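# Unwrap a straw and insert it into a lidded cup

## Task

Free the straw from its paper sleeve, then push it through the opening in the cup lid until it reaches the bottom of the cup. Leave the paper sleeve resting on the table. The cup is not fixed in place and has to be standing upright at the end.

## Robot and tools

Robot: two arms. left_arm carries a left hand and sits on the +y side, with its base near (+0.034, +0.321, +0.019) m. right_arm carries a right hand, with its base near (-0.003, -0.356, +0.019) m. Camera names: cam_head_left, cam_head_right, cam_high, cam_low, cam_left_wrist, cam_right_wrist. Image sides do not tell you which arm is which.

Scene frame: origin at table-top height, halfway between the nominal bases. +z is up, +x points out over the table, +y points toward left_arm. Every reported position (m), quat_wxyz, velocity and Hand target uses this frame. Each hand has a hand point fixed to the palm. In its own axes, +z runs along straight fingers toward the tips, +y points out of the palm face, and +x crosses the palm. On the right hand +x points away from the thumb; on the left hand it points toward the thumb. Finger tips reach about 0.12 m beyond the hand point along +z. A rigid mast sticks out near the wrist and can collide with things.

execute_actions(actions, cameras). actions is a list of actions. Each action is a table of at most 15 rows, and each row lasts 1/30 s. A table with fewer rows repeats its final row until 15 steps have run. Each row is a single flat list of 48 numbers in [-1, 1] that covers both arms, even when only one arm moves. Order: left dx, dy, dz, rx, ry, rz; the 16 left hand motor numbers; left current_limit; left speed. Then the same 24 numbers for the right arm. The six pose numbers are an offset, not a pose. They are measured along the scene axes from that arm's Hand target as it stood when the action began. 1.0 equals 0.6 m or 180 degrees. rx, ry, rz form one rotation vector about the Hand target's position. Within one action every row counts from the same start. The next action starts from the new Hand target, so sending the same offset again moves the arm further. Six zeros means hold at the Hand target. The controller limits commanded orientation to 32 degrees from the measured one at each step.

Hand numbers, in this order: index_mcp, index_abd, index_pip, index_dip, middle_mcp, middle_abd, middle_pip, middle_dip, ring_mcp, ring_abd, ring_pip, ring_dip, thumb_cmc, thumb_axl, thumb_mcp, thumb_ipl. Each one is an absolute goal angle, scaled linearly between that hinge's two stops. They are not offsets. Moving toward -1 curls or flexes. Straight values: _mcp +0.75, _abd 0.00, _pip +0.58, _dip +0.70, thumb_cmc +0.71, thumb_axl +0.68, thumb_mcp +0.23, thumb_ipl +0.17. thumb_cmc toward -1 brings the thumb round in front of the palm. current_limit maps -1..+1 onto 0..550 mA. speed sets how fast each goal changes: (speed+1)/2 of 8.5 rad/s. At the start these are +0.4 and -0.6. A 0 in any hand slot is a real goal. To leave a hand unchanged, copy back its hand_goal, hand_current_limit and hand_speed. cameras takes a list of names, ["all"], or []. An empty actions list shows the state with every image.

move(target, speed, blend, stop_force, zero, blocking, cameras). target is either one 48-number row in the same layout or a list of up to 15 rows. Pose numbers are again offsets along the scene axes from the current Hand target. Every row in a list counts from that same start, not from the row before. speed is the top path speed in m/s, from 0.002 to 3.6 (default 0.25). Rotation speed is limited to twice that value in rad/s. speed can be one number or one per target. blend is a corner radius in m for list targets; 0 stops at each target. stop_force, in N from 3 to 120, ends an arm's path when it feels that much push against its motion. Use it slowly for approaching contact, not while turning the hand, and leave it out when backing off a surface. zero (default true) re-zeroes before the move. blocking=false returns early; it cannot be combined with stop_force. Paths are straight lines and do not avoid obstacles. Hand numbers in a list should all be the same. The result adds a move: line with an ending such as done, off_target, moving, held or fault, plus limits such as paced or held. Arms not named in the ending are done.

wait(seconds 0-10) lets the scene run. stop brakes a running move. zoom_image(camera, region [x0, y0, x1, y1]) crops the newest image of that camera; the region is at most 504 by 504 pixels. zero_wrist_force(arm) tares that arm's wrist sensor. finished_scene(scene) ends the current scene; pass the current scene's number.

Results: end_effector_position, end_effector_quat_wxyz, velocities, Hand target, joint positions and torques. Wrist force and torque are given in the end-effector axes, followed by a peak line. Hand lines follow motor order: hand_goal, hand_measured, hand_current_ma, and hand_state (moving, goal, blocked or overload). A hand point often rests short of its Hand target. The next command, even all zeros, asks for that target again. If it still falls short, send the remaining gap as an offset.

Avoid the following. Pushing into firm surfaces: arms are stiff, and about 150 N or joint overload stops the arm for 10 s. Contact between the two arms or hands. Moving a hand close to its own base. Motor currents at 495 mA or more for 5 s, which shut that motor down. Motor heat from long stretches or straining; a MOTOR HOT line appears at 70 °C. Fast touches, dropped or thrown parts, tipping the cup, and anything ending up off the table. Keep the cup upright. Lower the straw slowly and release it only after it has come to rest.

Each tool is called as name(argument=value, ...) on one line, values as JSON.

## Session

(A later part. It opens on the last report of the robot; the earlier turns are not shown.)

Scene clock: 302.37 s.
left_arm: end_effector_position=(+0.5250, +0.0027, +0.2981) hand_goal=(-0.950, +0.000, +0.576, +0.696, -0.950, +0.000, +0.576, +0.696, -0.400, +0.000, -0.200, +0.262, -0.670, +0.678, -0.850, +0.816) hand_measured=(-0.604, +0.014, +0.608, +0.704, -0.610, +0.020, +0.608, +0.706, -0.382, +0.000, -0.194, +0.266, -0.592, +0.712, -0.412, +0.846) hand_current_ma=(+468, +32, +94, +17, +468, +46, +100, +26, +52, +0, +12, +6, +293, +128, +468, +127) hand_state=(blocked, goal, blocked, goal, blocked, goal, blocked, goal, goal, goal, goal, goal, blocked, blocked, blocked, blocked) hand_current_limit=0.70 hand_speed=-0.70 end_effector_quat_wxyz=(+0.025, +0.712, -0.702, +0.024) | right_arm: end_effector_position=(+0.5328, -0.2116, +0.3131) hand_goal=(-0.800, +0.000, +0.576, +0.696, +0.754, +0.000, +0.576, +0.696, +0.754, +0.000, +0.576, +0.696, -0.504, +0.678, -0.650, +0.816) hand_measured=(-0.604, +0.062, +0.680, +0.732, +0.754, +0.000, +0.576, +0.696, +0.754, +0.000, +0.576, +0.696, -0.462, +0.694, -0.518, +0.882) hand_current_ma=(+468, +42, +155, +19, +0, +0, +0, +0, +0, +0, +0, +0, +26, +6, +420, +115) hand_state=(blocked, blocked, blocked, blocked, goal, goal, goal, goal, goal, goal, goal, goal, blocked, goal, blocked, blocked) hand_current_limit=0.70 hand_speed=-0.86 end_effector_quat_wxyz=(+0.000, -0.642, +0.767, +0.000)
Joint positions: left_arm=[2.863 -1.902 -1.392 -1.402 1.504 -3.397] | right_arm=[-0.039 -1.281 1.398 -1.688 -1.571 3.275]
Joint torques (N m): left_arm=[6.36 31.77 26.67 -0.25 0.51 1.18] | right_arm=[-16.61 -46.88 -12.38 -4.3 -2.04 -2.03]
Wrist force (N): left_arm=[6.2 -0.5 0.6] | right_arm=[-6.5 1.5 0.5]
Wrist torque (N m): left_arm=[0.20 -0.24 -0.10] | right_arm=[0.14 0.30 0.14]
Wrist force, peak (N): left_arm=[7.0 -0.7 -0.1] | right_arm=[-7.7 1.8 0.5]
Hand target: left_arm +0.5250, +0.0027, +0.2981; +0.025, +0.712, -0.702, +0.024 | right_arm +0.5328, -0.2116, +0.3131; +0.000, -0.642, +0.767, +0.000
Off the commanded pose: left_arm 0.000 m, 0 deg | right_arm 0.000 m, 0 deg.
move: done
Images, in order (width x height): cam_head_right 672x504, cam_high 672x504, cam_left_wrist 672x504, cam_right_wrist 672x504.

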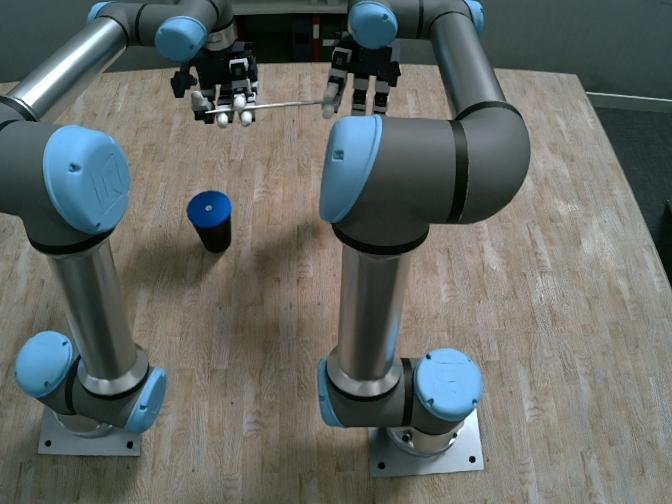

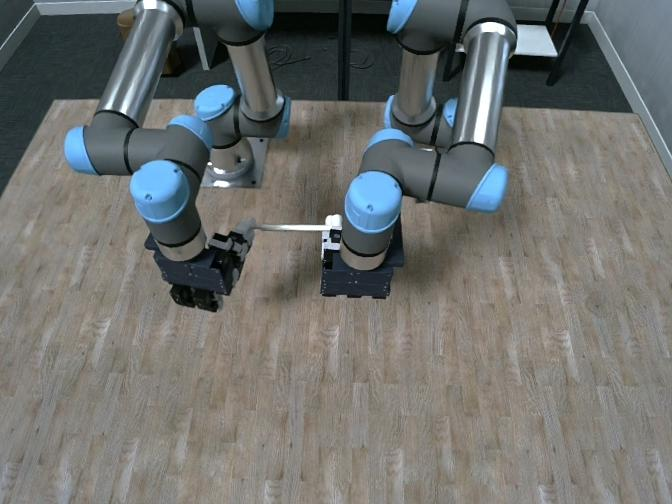

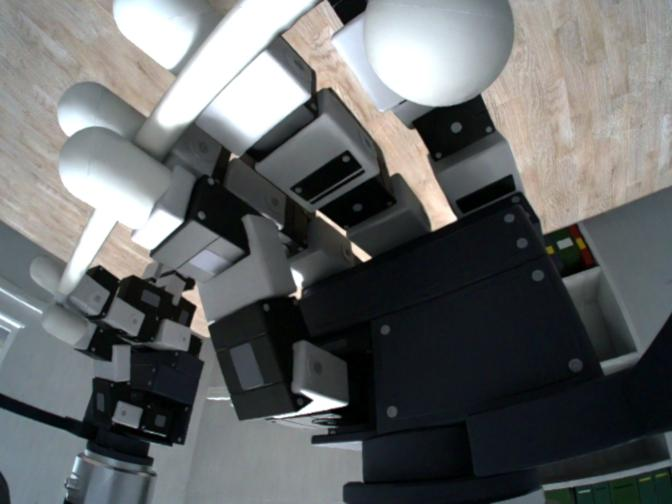

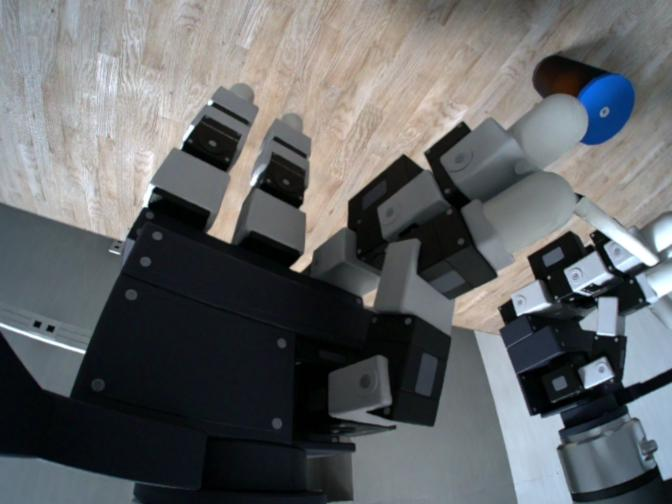

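move(target=[[0,0,0,0,0,0,-0.44,0,0.5766,0.6957,-0.44,0,0.5766,0.6957,-0.4,0,-0.2,0.261,-0.67,0.678,-0.25,0.708,0.7,-0.7,0,0,0,0,0,0,-0.8,0,0.5766,0.6957,0.754,0,0.5766,0.6957,0.754,0,0.576,0.696,-0.505,0.678,-0.65,0.816,0.7,-0.86],[-0.007,-0.047,-0.003,0,0,0,-0.44,0,0.5766,0.6957,-0.44,0,0.5766,0.6957,-0.4,0,-0.2,0.261,-0.67,0.678,-0.25,0.708,0.7,-0.7,0,0,0,0,0,0,-0.8,0,0.5766,0.6957,0.754,0,0.5766,0.6957,0.754,0,0.576,0.696,-0.505,0.678,-0.65,0.816,0.7,-0.86],[-0.007,-0.047,-0.003,0,0,0,-0.88,0,0.5766,0.6957,-0.88,0,0.5766,0.6957,-0.4,0,-0.2,0.261,-0.67,0.678,-0.75,0.816,0.78,-0.88,0,0,0,0,0,0,-0.8,0,0.5766,0.6957,0.754,0,0.5766,0.6957,0.754,0,0.576,0.696,-0.505,0.678,-0.65,0.816,0.7,-0.86]], speed=0.08, cameras=["cam_high","cam_left_wrist","cam_head_right","cam_low"])

zoom_image(camera="cam_high", region=[220, 180, 400, 260])

zoom_image(camera="cam_left_wrist", region=[0, 0, 400, 300])

Scene clock: 333.33 s.
left_arm: end_effector_position=(+0.5208, -0.0255, +0.2963) hand_goal=(-0.880, +0.000, +0.576, +0.696, -0.880, +0.000, +0.576, +0.696, -0.400, +0.000, -0.200, +0.262, -0.670, +0.678, -0.750, +0.816) hand_measured=(-0.604, +0.002, +0.596, +0.700, -0.606, +0.002, +0.598, +0.700, -0.382, +0.000, -0.194, +0.266, -0.668, +0.680, -0.398, +0.838) hand_current_ma=(+489, +4, +58, +7, +490, +3, +63, +9, +52, +0, +12, +6, +3, +5, +489, +86) hand_state=(blocked, goal, blocked, goal, blocked, goal, blocked, goal, goal, goal, goal, goal, goal, goal, blocked, blocked) hand_current_limit=0.78 hand_speed=-0.88 end_effector_quat_wxyz=(+0.025, +0.712, -0.702, +0.024) | right_arm: end_effector_position=(+0.5328, -0.2116, +0.3131) hand_goal=(-0.800, +0.000, +0.576, +0.696, +0.754, +0.000, +0.576, +0.696, +0.754, +0.000, +0.576, +0.696, -0.504, +0.678, -0.650, +0.816) hand_measured=(-0.604, +0.002, +0.680, +0.732, +0.754, +0.000, +0.576, +0.696, +0.754, +0.000, +0.576, +0.696, -0.490, +0.684, -0.518, +0.882) hand_current_ma=(+468, +0, +157, +19, +0, +0, +0, +0, +0, +0, +0, +0, +3, +1, +417, +115) hand_state=(blocked, goal, blocked, blocked, goal, goal, goal, goal, goal, goal, goal, goal, goal, goal, blocked, blocked) hand_current_limit=0.70 hand_speed=-0.86 end_effector_quat_wxyz=(+0.000, -0.642, +0.767, +0.000)
Joint positions: left_arm=[2.818 -1.924 -1.367 -1.402 1.504 -3.442] | right_arm=[-0.039 -1.281 1.398 -1.688 -1.571 3.275]
Joint torques (N m): left_arm=[-9.35 32.97 28.02 -0.39 0.65 -2.08] | right_arm=[10.91 -47.2 -12.55 -2.47 1.48 1.39]
Wrist force (N): left_arm=[-0.2 -0.3 0.3] | right_arm=[-0.4 -0.6 0.1]
Wrist torque (N m): left_arm=[0.21 0.03 0.07] | right_arm=[-0.02 0.08 -0.02]
Wrist force, peak (N): left_arm=[6.4 -0.3 0.6] | right_arm=[-7.2 1.8 0.5]
Hand target: left_arm +0.5208, -0.0255, +0.2963; +0.025, +0.712, -0.702, +0.024 | right_arm +0.5328, -0.2116, +0.3131; +0.000, -0.642, +0.767, +0.000
Off the commanded pose: left_arm 0.000 m, 0 deg | right_arm 0.000 m, 0 deg.
move: done
Images, in order (width x height): cam_head_right 672x504, cam_high 672x504, cam_low 672x504, cam_left_wrist 672x504.

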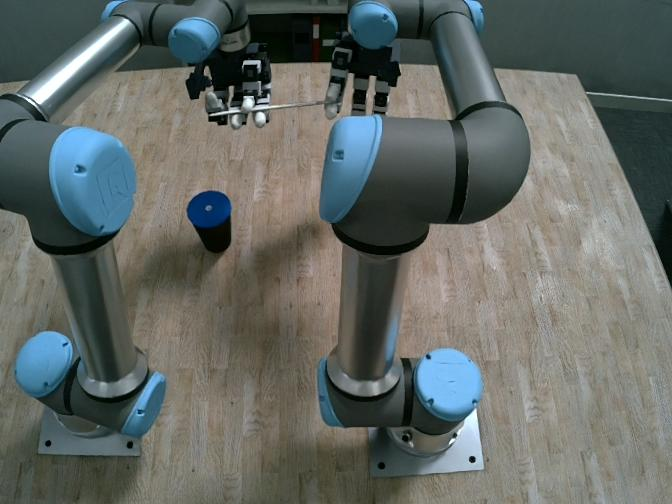

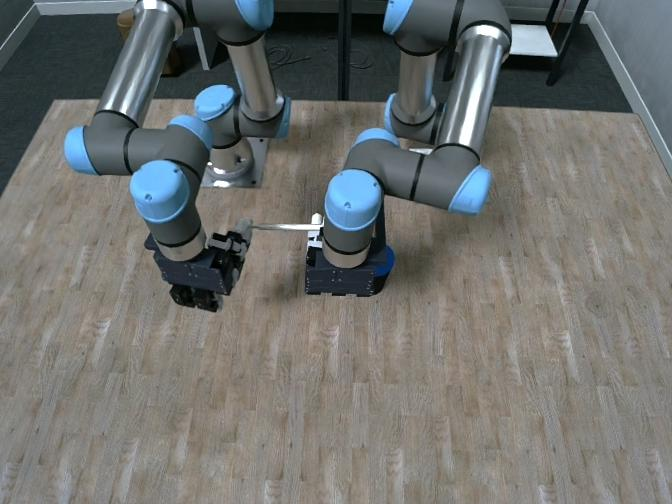

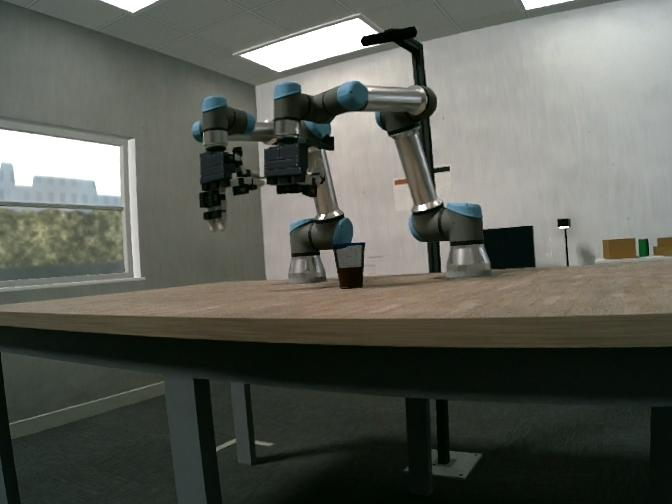

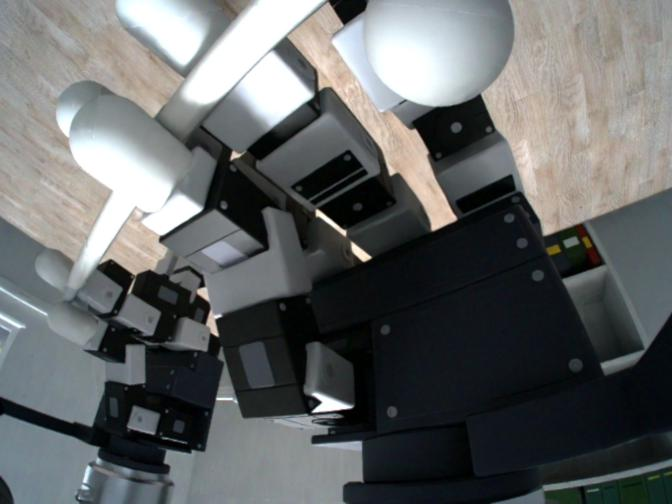

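Scaled by 2.800 from the camera's 672x504 image, which has a finer 960x720 frame.

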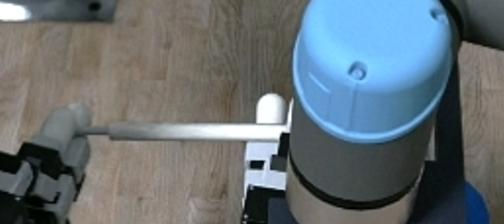

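Scaled by 1.260 from the camera's 672x504 image, which has a finer 960x720 frame.

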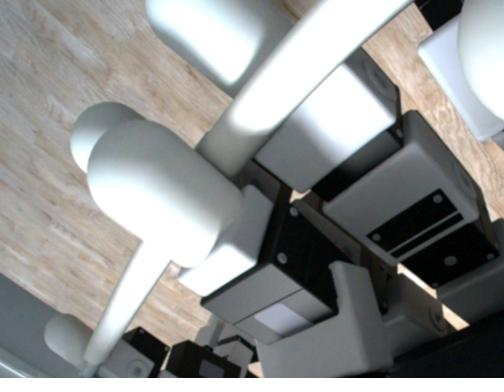

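move(target=[[0,0,0,0,0,0,-0.95,0,0.5766,0.6957,-0.95,0,0.5766,0.6957,-0.4,0,-0.2,0.261,-0.67,0.678,-0.85,0.816,1.0,-0.7,0.004,-0.075,0,0,0,0,-0.8,0,0.5766,0.6957,0.754,0,0.5766,0.6957,0.754,0,0.576,0.696,-0.505,0.678,-0.65,0.816,0.78,-0.86],[0,0,0,0,0,0,-0.95,0,0.5766,0.6957,-0.95,0,0.5766,0.6957,-0.4,0,-0.2,0.261,-0.67,0.678,-0.85,0.816,0.7,-0.7,0.004,-0.075,0,0,0,0,-0.8,0,0.5766,0.6957,0.754,0,0.5766,0.6957,0.754,0,0.576,0.696,-0.505,0.678,-0.65,0.816,0.78,-0.86]], speed=0.07, cameras=["cam_high","cam_left_wrist","cam_head_right","cam_right_wrist"])

zoom_image(camera="cam_high", region=[220, 180, 400, 260])

zoom_image(camera="cam_right_wrist", region=[470, 50, 670, 370])

Scene clock: 339.37 s.
left_arm: end_effector_position=(+0.5208, -0.0255, +0.2963) hand_goal=(-0.950, +0.000, +0.576, +0.696, -0.950, +0.000, +0.576, +0.696, -0.400, +0.000, -0.200, +0.262, -0.670, +0.678, -0.850, +0.816) hand_measured=(-0.606, +0.014, +0.606, +0.702, -0.622, +0.010, +0.604, +0.704, -0.382, +0.000, -0.194, +0.266, -0.598, +0.710, -0.406, +0.842) hand_current_ma=(+468, +30, +89, +13, +468, +19, +84, +16, +52, +0, +12, +6, +269, +120, +467, +112) hand_state=(blocked, goal, blocked, goal, blocked, goal, blocked, goal, goal, goal, goal, goal, blocked, blocked, blocked, blocked) hand_current_limit=0.70 hand_speed=-0.70 end_effector_quat_wxyz=(+0.025, +0.712, -0.702, +0.024) | right_arm: end_effector_position=(+0.5352, -0.2566, +0.3131) hand_goal=(-0.800, +0.000, +0.576, +0.696, +0.754, +0.000, +0.576, +0.696, +0.754, +0.000, +0.576, +0.696, -0.504, +0.678, -0.650, +0.816) hand_measured=(-0.604, +0.050, +0.680, +0.732, +0.754, +0.000, +0.576, +0.696, +0.754, +0.000, +0.576, +0.696, -0.468, +0.692, -0.518, +0.882) hand_current_ma=(+490, +28, +157, +19, +0, +0, +0, +0, +0, +0, +0, +0, +20, +5, +417, +115) hand_state=(blocked, blocked, blocked, blocked, goal, goal, goal, goal, goal, goal, goal, goal, blocked, goal, blocked, blocked) hand_current_limit=0.78 hand_speed=-0.86 end_effector_quat_wxyz=(+0.000, -0.642, +0.767, +0.000)
Joint positions: left_arm=[2.818 -1.924 -1.367 -1.402 1.504 -3.442] | right_arm=[-0.113 -1.29 1.41 -1.691 -1.571 3.202]
Joint torques (N m): left_arm=[5.88 33.99 25.27 -0.25 -0.66 1.3] | right_arm=[-16.23 -46.36 -12.25 -4.26 0.88 -1.85]
Wrist force (N): left_arm=[5.4 -0.5 0.2] | right_arm=[-6.0 1.2 0.7]
Wrist torque (N m): left_arm=[0.20 -0.19 -0.08] | right_arm=[0.08 0.32 0.10]
Wrist force, peak (N): left_arm=[5.8 -0.8 0.3] | right_arm=[-6.2 1.9 0.9]
Hand target: left_arm +0.5208, -0.0255, +0.2963; +0.025, +0.712, -0.702, +0.024 | right_arm +0.5352, -0.2566, +0.3131; +0.000, -0.642, +0.767, +0.000
Off the commanded pose: left_arm 0.000 m, 0 deg | right_arm 0.000 m, 0 deg.
move: done
Images, in order (width x height): cam_head_right 672x504, cam_high 672x504, cam_left_wrist 672x504, cam_right_wrist 672x504.

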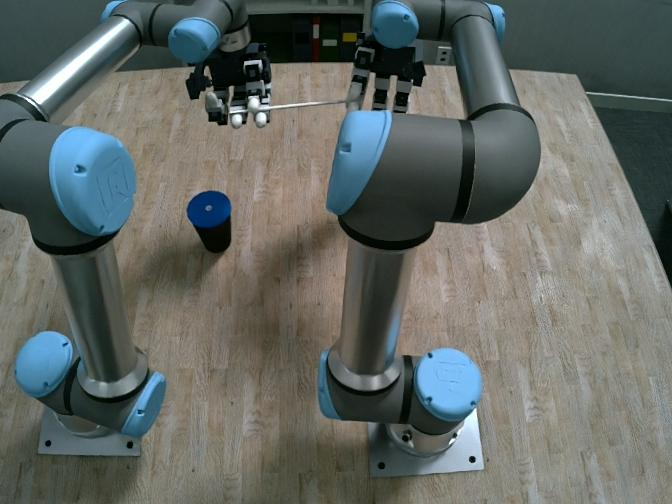

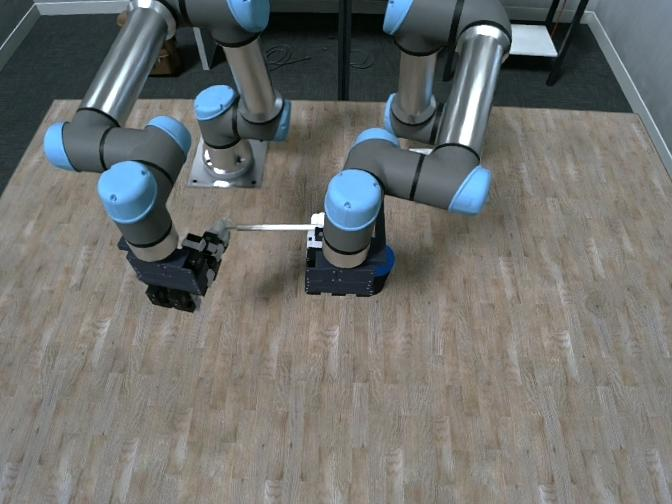

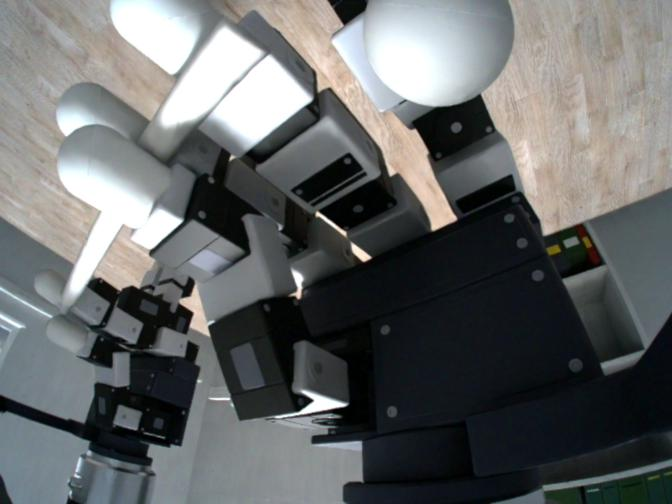

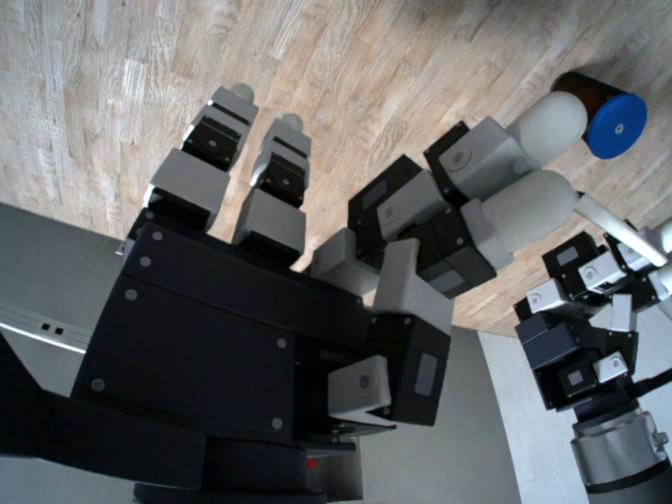

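Scaled by 2.800 from the camera's 672x504 image, which has a finer 960x720 frame.

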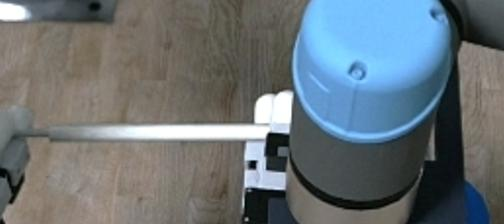

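Scaled by 1.575 from the camera's 672x504 image, which has a finer 960x720 frame.

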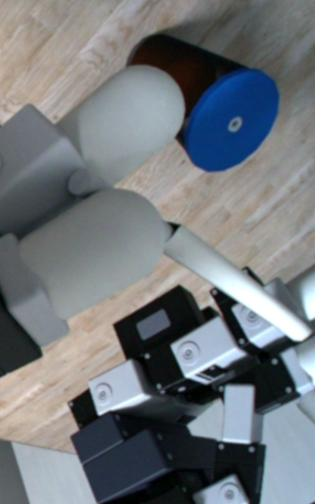

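move(target=[[0,0,0,0,0,0,-0.3,0,0.5766,0.6957,-0.3,0,0.5766,0.6957,-0.3,0,0.5766,0.6957,-0.67,0.678,0.1,0.4,0.7,-0.6,0,0,0,0,0,0,-0.8,0,0.5766,0.6957,0.754,0,0.5766,0.6957,0.754,0,0.576,0.696,-0.505,0.678,-0.65,0.816,0.7,-0.86],[0,-0.058,-0.02,0,0,0,0.7,0,0.5766,0.6957,0.7,0,0.5766,0.6957,0.7,0,0.5766,0.6957,-0.67,0.678,0.2247,0.1676,0.7,-0.4,0,0,0,0,0,0,-0.8,0,0.5766,0.6957,0.754,0,0.5766,0.6957,0.754,0,0.576,0.696,-0.505,0.678,-0.65,0.816,0.7,-0.86],[-0.125,-0.058,-0.033,0,0,0,0.7,0,0.5766,0.6957,0.7,0,0.5766,0.6957,0.7,0,0.5766,0.6957,-0.67,0.678,0.2247,0.1676,0.7,-0.4,0,0,0,0,0,0,-0.8,0,0.5766,0.6957,0.754,0,0.5766,0.6957,0.754,0,0.576,0.696,-0.505,0.678,-0.65,0.816,0.7,-0.86]], speed=0.06, cameras=["cam_high","cam_left_wrist","cam_head_right","cam_low"])

zoom_image(camera="cam_high", region=[180, 180, 380, 270])

zoom_image(camera="cam_head_right", region=[170, 60, 430, 160])

zoom_image(camera="cam_low", region=[190, 120, 360, 220])

Scene clock: 398.53 s.
left_arm: end_effector_position=(+0.4460, -0.0603, +0.2765) hand_goal=(+0.700, +0.000, +0.576, +0.696, +0.700, +0.000, +0.576, +0.696, +0.700, +0.000, +0.576, +0.696, -0.670, +0.678, +0.224, +0.168) hand_measured=(+0.698, +0.002, +0.578, +0.698, +0.698, +0.002, +0.578, +0.698, +0.698, +0.000, +0.576, +0.694, -0.668, +0.680, +0.212, +0.168) hand_current_ma=(-5, +4, +4, +5, -6, +3, +4, +5, -5, +0, +0, -4, +3, +5, -38, +2) hand_state=(goal, goal, goal, goal, goal, goal, goal, goal, goal, goal, goal, goal, goal, goal, goal, goal) hand_current_limit=0.70 hand_speed=-0.40 end_effector_quat_wxyz=(+0.025, +0.712, -0.702, +0.024) | right_arm: end_effector_position=(+0.5352, -0.2566, +0.3131) hand_goal=(-0.800, +0.000, +0.576, +0.696, +0.754, +0.000, +0.576, +0.696, +0.754, +0.000, +0.576, +0.696, -0.504, +0.678, -0.650, +0.816) hand_measured=(-0.604, +0.002, +0.680, +0.732, +0.754, +0.000, +0.576, +0.696, +0.754, +0.000, +0.576, +0.696, -0.490, +0.684, -0.518, +0.882) hand_current_ma=(+468, +0, +157, +19, +0, +0, +0, +0, +0, +0, +0, +0, +3, +1, +417, +115) hand_state=(blocked, goal, blocked, blocked, goal, goal, goal, goal, goal, goal, goal, goal, goal, goal, blocked, blocked) hand_current_limit=0.70 hand_speed=-0.86 end_effector_quat_wxyz=(+0.000, -0.642, +0.767, +0.000)
Joint positions: left_arm=[2.725 -1.824 -1.552 -1.31 1.507 -3.536] | right_arm=[-0.113 -1.29 1.41 -1.691 -1.571 3.202]
Joint torques (N m): left_arm=[-9.74 41.76 14.39 5.55 1.01 -2.05] | right_arm=[11.9 -46.29 -12.53 -0.61 0.88 1.41]
Wrist force (N): left_arm=[0.1 0.1 0.0] | right_arm=[-0.4 -0.5 0.6]
Wrist torque (N m): left_arm=[0.08 0.03 0.05] | right_arm=[-0.01 0.12 -0.02]
Wrist force, peak (N): left_arm=[5.7 -0.5 0.4] | right_arm=[-6.2 1.5 0.6]
Hand target: left_arm +0.4458, -0.0603, +0.2765; +0.025, +0.712, -0.702, +0.024 | right_arm +0.5352, -0.2566, +0.3131; +0.000, -0.642, +0.767, +0.000
Off the commanded pose: left_arm 0.000 m, 0 deg | right_arm 0.000 m, 0 deg.
move: done
Images, in order (width x height): cam_head_right 672x504, cam_high 672x504, cam_low 672x504, cam_left_wrist 672x504.

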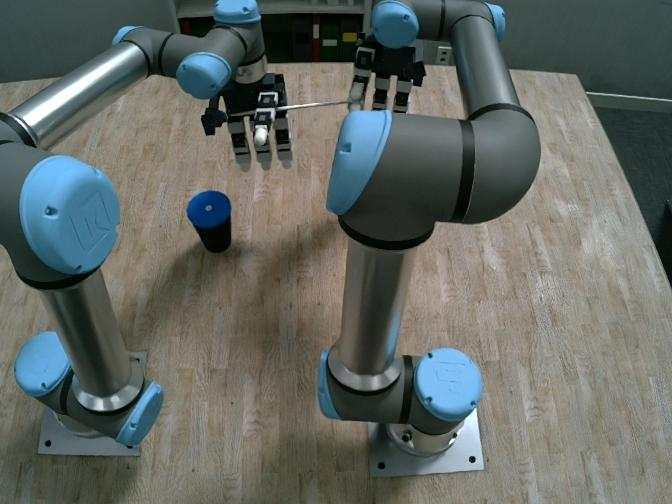

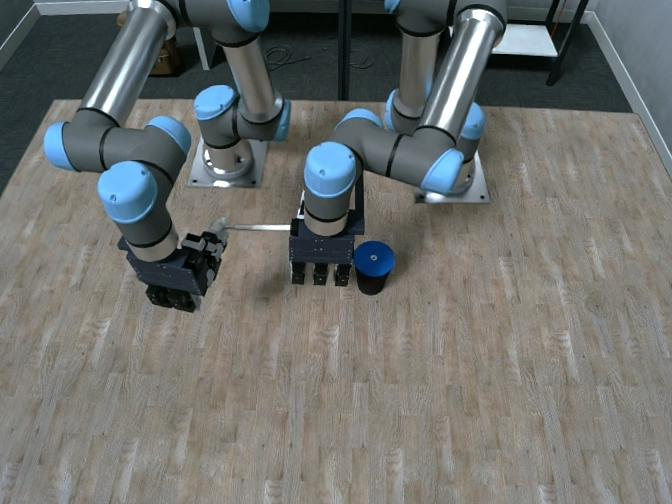

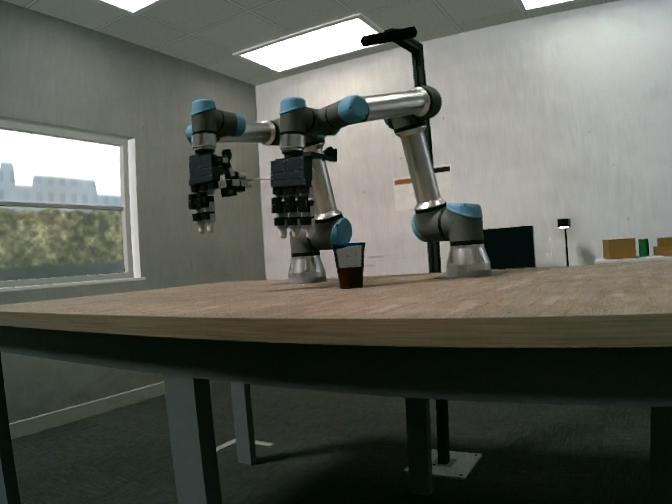

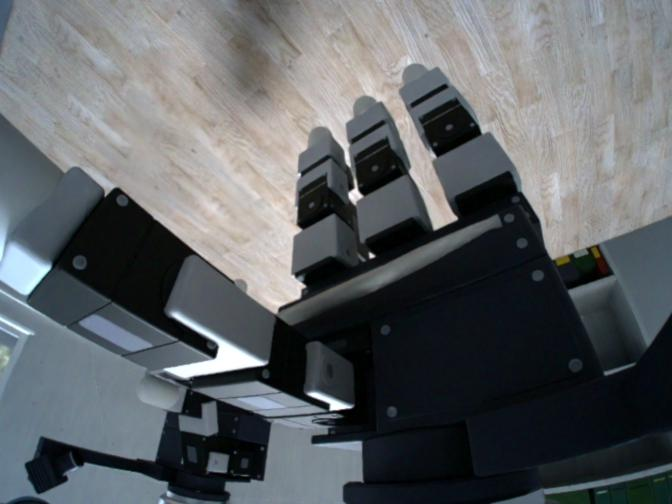

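Scaled by 2.520 from the camera's 672x504 image, which has a finer 960x720 frame.

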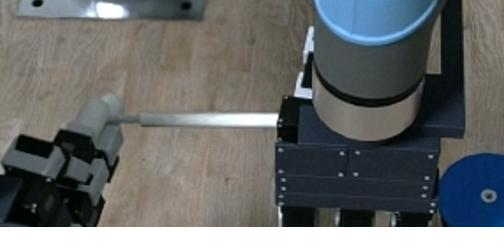

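Scaled by 1.938 from the camera's 672x504 image, which has a finer 960x720 frame.

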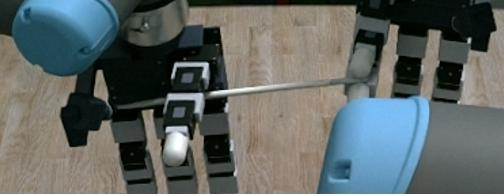

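Scaled by 2.965 from the camera's 672x504 image, which has a finer 960x720 frame.

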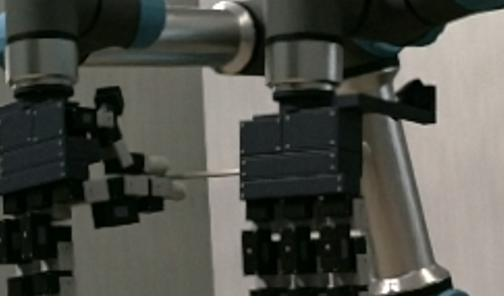

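move(target=[-0.03,0,0,0,0,0,0.7,0,0.5766,0.6957,0.7,0,0.5766,0.6957,0.7,0,0.5766,0.6957,-0.67,0.678,0.45,0.1676,0.4,-0.6,0,0,0,0,0,0,-0.8,0,0.5766,0.6957,0.754,0,0.5766,0.6957,0.754,0,0.576,0.696,-0.505,0.678,-0.65,0.816,0.7,-0.86], speed=0.02, cameras=["cam_left_wrist"])

zoom_image(camera="cam_left_wrist", region=[240, 150, 560, 350])

Scene clock: 410.40 s.
left_arm: end_effector_position=(+0.4280, -0.0603, +0.2765) hand_goal=(+0.700, +0.000, +0.576, +0.696, +0.700, +0.000, +0.576, +0.696, +0.700, +0.000, +0.576, +0.696, -0.670, +0.678, +0.450, +0.168) hand_measured=(+0.698, +0.002, +0.578, +0.698, +0.698, +0.002, +0.578, +0.698, +0.698, +0.000, +0.576, +0.694, -0.668, +0.680, +0.440, +0.168) hand_current_ma=(-5, +4, +4, +5, -6, +3, +4, +5, -5, +0, +0, -4, +3, +5, -36, +2) hand_state=(goal, goal, goal, goal, goal, goal, goal, goal, goal, goal, goal, goal, goal, goal, goal, goal) hand_current_limit=0.40 hand_speed=-0.60 end_effector_quat_wxyz=(+0.025, +0.712, -0.702, +0.024) | right_arm: end_effector_position=(+0.5352, -0.2566, +0.3131) hand_goal=(-0.800, +0.000, +0.576, +0.696, +0.754, +0.000, +0.576, +0.696, +0.754, +0.000, +0.576, +0.696, -0.504, +0.678, -0.650, +0.816) hand_measured=(-0.604, -0.002, +0.680, +0.732, +0.754, +0.000, +0.576, +0.696, +0.754, +0.000, +0.576, +0.696, -0.490, +0.684, -0.518, +0.882) hand_current_ma=(+467, +0, +158, +19, +0, +0, +0, +0, +0, +0, +0, +0, +3, +1, +417, +115) hand_state=(blocked, goal, blocked, blocked, goal, goal, goal, goal, goal, goal, goal, goal, goal, goal, blocked, blocked) hand_current_limit=0.70 hand_speed=-0.86 end_effector_quat_wxyz=(+0.000, -0.642, +0.767, +0.000)
Joint positions: left_arm=[2.713 -1.79 -1.596 -1.3 1.507 -3.547] | right_arm=[-0.113 -1.29 1.41 -1.691 -1.571 3.202]
Joint torques (N m): left_arm=[-8.9 42.98 15.02 5.22 0.86 -1.78] | right_arm=[9.17 -46.27 -12.67 -0.8 0.84 1.46]
Wrist force (N): left_arm=[-0.3 -0.1 0.1] | right_arm=[-0.2 -0.3 0.7]
Wrist torque (N m): left_arm=[0.05 0.09 0.01] | right_arm=[0.00 0.09 -0.01]
Wrist force, peak (N): left_arm=[-0.1 -0.1 0.4] | right_arm=[-0.1 -0.6 1.0]
Hand target: left_arm +0.4278, -0.0603, +0.2765; +0.025, +0.712, -0.702, +0.024 | right_arm +0.5352, -0.2566, +0.3131; +0.000, -0.642, +0.767, +0.000
Off the commanded pose: left_arm 0.000 m, 0 deg | right_arm 0.000 m, 0 deg.
move: done
Images, in order (width x height): cam_left_wrist 672x504.

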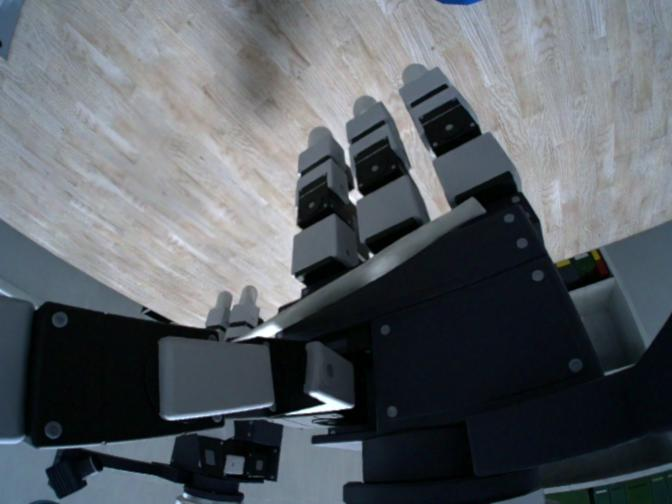

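Scaled by 1.575 from the camera's 672x504 image, which has a finer 960x720 frame.

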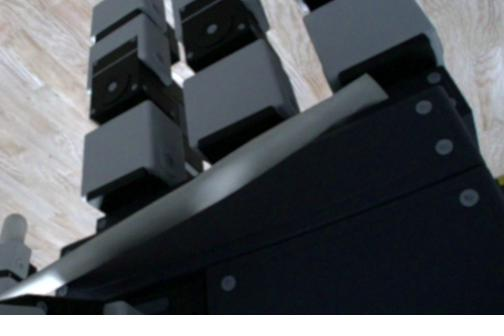

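move(target=[-0.005,0,-0.022,0,0,0,0.7,0,0.5766,0.6957,0.7,0,0.5766,0.6957,0.7,0,0.5766,0.6957,-0.67,0.678,0.45,0.1676,0.4,-0.6,0,0,0,0,0,0,-0.8,0,0.5766,0.6957,0.754,0,0.5766,0.6957,0.754,0,0.576,0.696,-0.505,0.678,-0.65,0.816,0.7,-0.86], speed=0.02, stop_force=3, cameras=["cam_left_wrist"])

move(target=[0,0,0,0,0,0,-0.3,0,-0.75,-0.4,-0.3,0,-0.75,-0.4,-0.3,0,-0.75,-0.4,-0.67,0.678,0.45,0.1676,0.3,-0.75,0,0,0,0,0,0,-0.8,0,0.5766,0.6957,0.754,0,0.5766,0.6957,0.754,0,0.576,0.696,-0.505,0.678,-0.65,0.816,0.7,-0.86], speed=0.02, cameras=["cam_left_wrist","cam_high","cam_head_right","cam_low"])

zoom_image(camera="cam_left_wrist", region=[200, 100, 560, 400])

zoom_image(camera="cam_head_right", region=[170, 60, 430, 160])

Scene clock: 419.60 s.
left_arm: end_effector_position=(+0.4248, -0.0603, +0.2633) hand_goal=(+0.700, +0.000, +0.576, +0.696, +0.700, +0.000, +0.576, +0.696, +0.700, +0.000, +0.576, +0.696, -0.670, +0.678, +0.450, +0.168) hand_measured=(+0.698, +0.002, +0.578, +0.698, +0.698, +0.002, +0.578, +0.698, +0.698, +0.000, +0.576, +0.694, -0.668, +0.680, +0.440, +0.168) hand_current_ma=(-5, +4, +4, +5, -6, +3, +4, +5, -5, +0, +0, -4, +3, +5, -36, +2) hand_state=(goal, goal, goal, goal, goal, goal, goal, goal, goal, goal, goal, goal, goal, goal, goal, goal) hand_current_limit=0.40 hand_speed=-0.60 end_effector_quat_wxyz=(+0.025, +0.712, -0.702, +0.024) | right_arm: end_effector_position=(+0.5352, -0.2566, +0.3131) hand_goal=(-0.800, +0.000, +0.576, +0.696, +0.754, +0.000, +0.576, +0.696, +0.754, +0.000, +0.576, +0.696, -0.504, +0.678, -0.650, +0.816) hand_measured=(-0.604, -0.004, +0.680, +0.732, +0.754, +0.000, +0.576, +0.696, +0.754, +0.000, +0.576, +0.696, -0.490, +0.684, -0.518, +0.882) hand_current_ma=(+467, +0, +159, +20, +0, +0, +0, +0, +0, +0, +0, +0, +3, +1, +417, +115) hand_state=(blocked, goal, blocked, blocked, goal, goal, goal, goal, goal, goal, goal, goal, goal, goal, blocked, blocked) hand_current_limit=0.70 hand_speed=-0.86 end_effector_quat_wxyz=(+0.000, -0.642, +0.767, +0.000)
Joint positions: left_arm=[2.711 -1.792 -1.629 -1.265 1.507 -3.55] | right_arm=[-0.113 -1.29 1.41 -1.691 -1.571 3.202]
Joint torques (N m): left_arm=[-10.05 26.27 12.35 5.22 0.23 -1.78] | right_arm=[1.79 -46.32 -12.53 -0.59 0.92 1.33]
Wrist force (N): left_arm=[-0.1 -0.2 -0.1] | right_arm=[-0.2 -0.6 0.6]
Wrist torque (N m): left_arm=[0.04 0.06 0.04] | right_arm=[-0.01 0.09 -0.03]
Wrist force, peak (N): left_arm=[-0.2 -0.3 0.3] | right_arm=[-0.1 -0.7 1.0]
Hand target: left_arm +0.4248, -0.0603, +0.2633; +0.025, +0.712, -0.702, +0.024 | right_arm +0.5352, -0.2566, +0.3131; +0.000, -0.642, +0.767, +0.000
Off the commanded pose: left_arm 0.000 m, 0 deg | right_arm 0.000 m, 0 deg.
move: done
Images, in order (width x height): cam_left_wrist 672x504.

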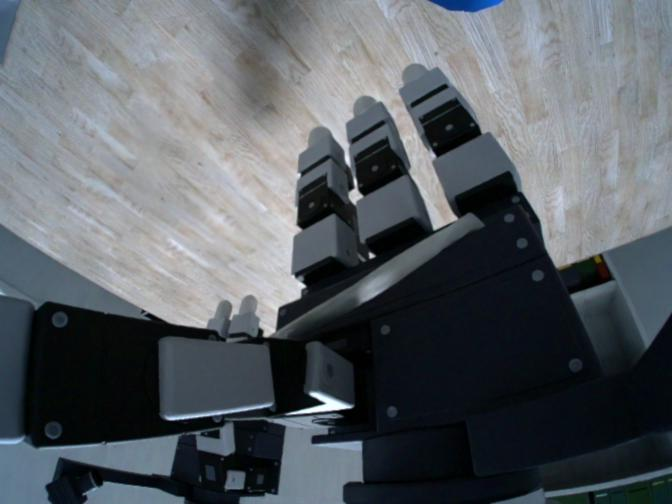

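Scene clock: 421.33 s.
left_arm: end_effector_position=(+0.4248, -0.0603, +0.2633) hand_goal=(-0.300, +0.000, -0.750, -0.400, -0.300, +0.000, -0.750, -0.400, -0.300, +0.000, -0.750, -0.400, -0.670, +0.678, +0.450, +0.168) hand_measured=(-0.282, +0.002, -0.734, -0.396, -0.282, +0.002, -0.734, -0.396, -0.284, +0.000, -0.732, -0.396, -0.668, +0.680, +0.440, +0.168) hand_current_ma=(+49, +4, +44, +7, +52, +3, +43, +7, +46, +0, +46, +8, +3, +5, -36, +2) hand_state=(goal, goal, goal, goal, goal, goal, goal, goal, goal, goal, goal, goal, goal, goal, goal, goal) hand_current_limit=0.30 hand_speed=-0.75 end_effector_quat_wxyz=(+0.025, +0.712, -0.702, +0.024) | right_arm: end_effector_position=(+0.5352, -0.2566, +0.3131) hand_goal=(-0.800, +0.000, +0.576, +0.696, +0.754, +0.000, +0.576, +0.696, +0.754, +0.000, +0.576, +0.696, -0.504, +0.678, -0.650, +0.816) hand_measured=(-0.604, -0.004, +0.682, +0.732, +0.754, +0.000, +0.576, +0.696, +0.754, +0.000, +0.576, +0.696, -0.492, +0.684, -0.520, +0.882) hand_current_ma=(+468, +0, +161, +20, +0, +0, +0, +0, +0, +0, +0, +0, +2, +1, +411, +115) hand_state=(blocked, goal, blocked, blocked, goal, goal, goal, goal, goal, goal, goal, goal, goal, goal, blocked, blocked) hand_current_limit=0.70 hand_speed=-0.86 end_effector_quat_wxyz=(+0.000, -0.642, +0.767, +0.000)
Joint positions: left_arm=[2.711 -1.792 -1.629 -1.265 1.507 -3.55] | right_arm=[-0.113 -1.29 1.41 -1.691 -1.571 3.202]
Joint torques (N m): left_arm=[-9.05 26.87 13.2 2.25 -0.94 -1.64] | right_arm=[-0.95 -45.26 -12.5 -0.83 0.9 1.47]
Wrist force (N): left_arm=[-0.1 -0.1 0.0] | right_arm=[-0.1 -0.5 0.3]
Wrist torque (N m): left_arm=[0.18 0.06 0.05] | right_arm=[0.02 0.08 -0.01]
Wrist force, peak (N): left_arm=[-0.5 -0.5 -0.1] | right_arm=[-0.4 -0.6 0.9]
Hand target: left_arm +0.4248, -0.0603, +0.2633; +0.025, +0.712, -0.702, +0.024 | right_arm +0.5352, -0.2566, +0.3131; +0.000, -0.642, +0.767, +0.000
Off the commanded pose: left_arm 0.000 m, 0 deg | right_arm 0.000 m, 0 deg.
move: done
Images, in order (width x height): cam_head_right 672x504, cam_high 672x504, cam_low 672x504, cam_left_wrist 672x504.

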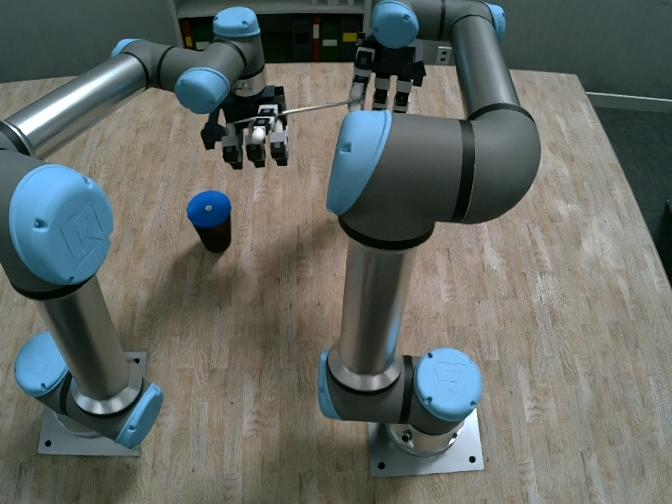

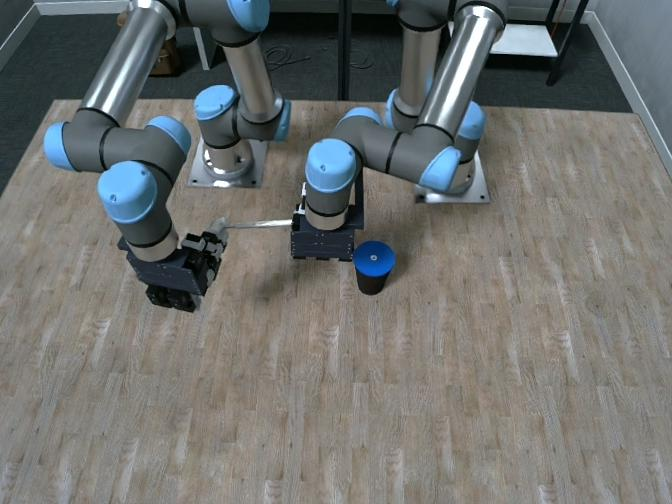

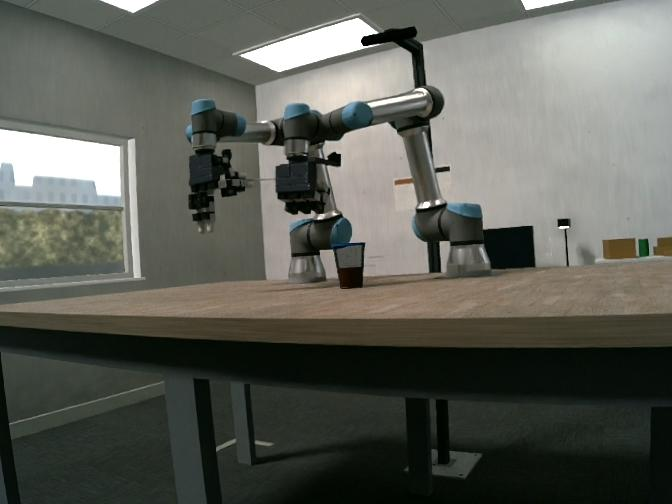

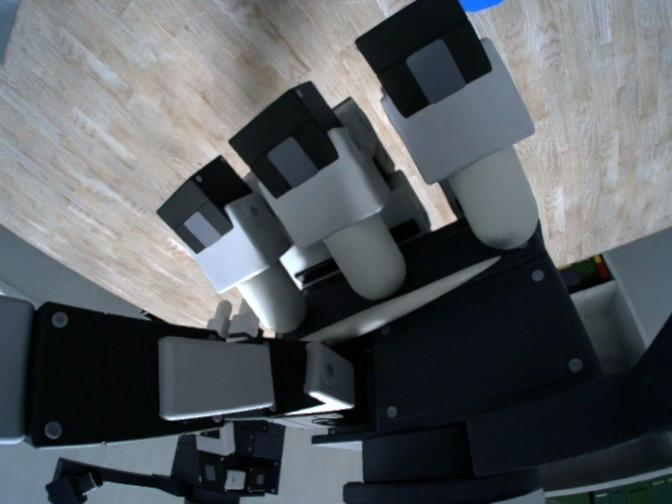

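Scaled by 1.400 from the camera's 672x504 image, which has a finer 960x720 frame.

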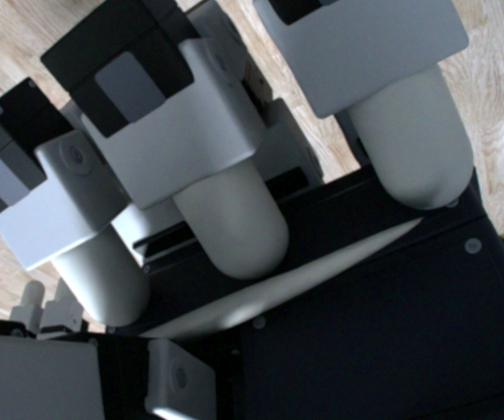

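Scaled by 1.938 from the camera's 672x504 image, which has a finer 960x720 frame.

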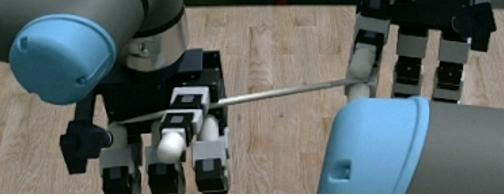

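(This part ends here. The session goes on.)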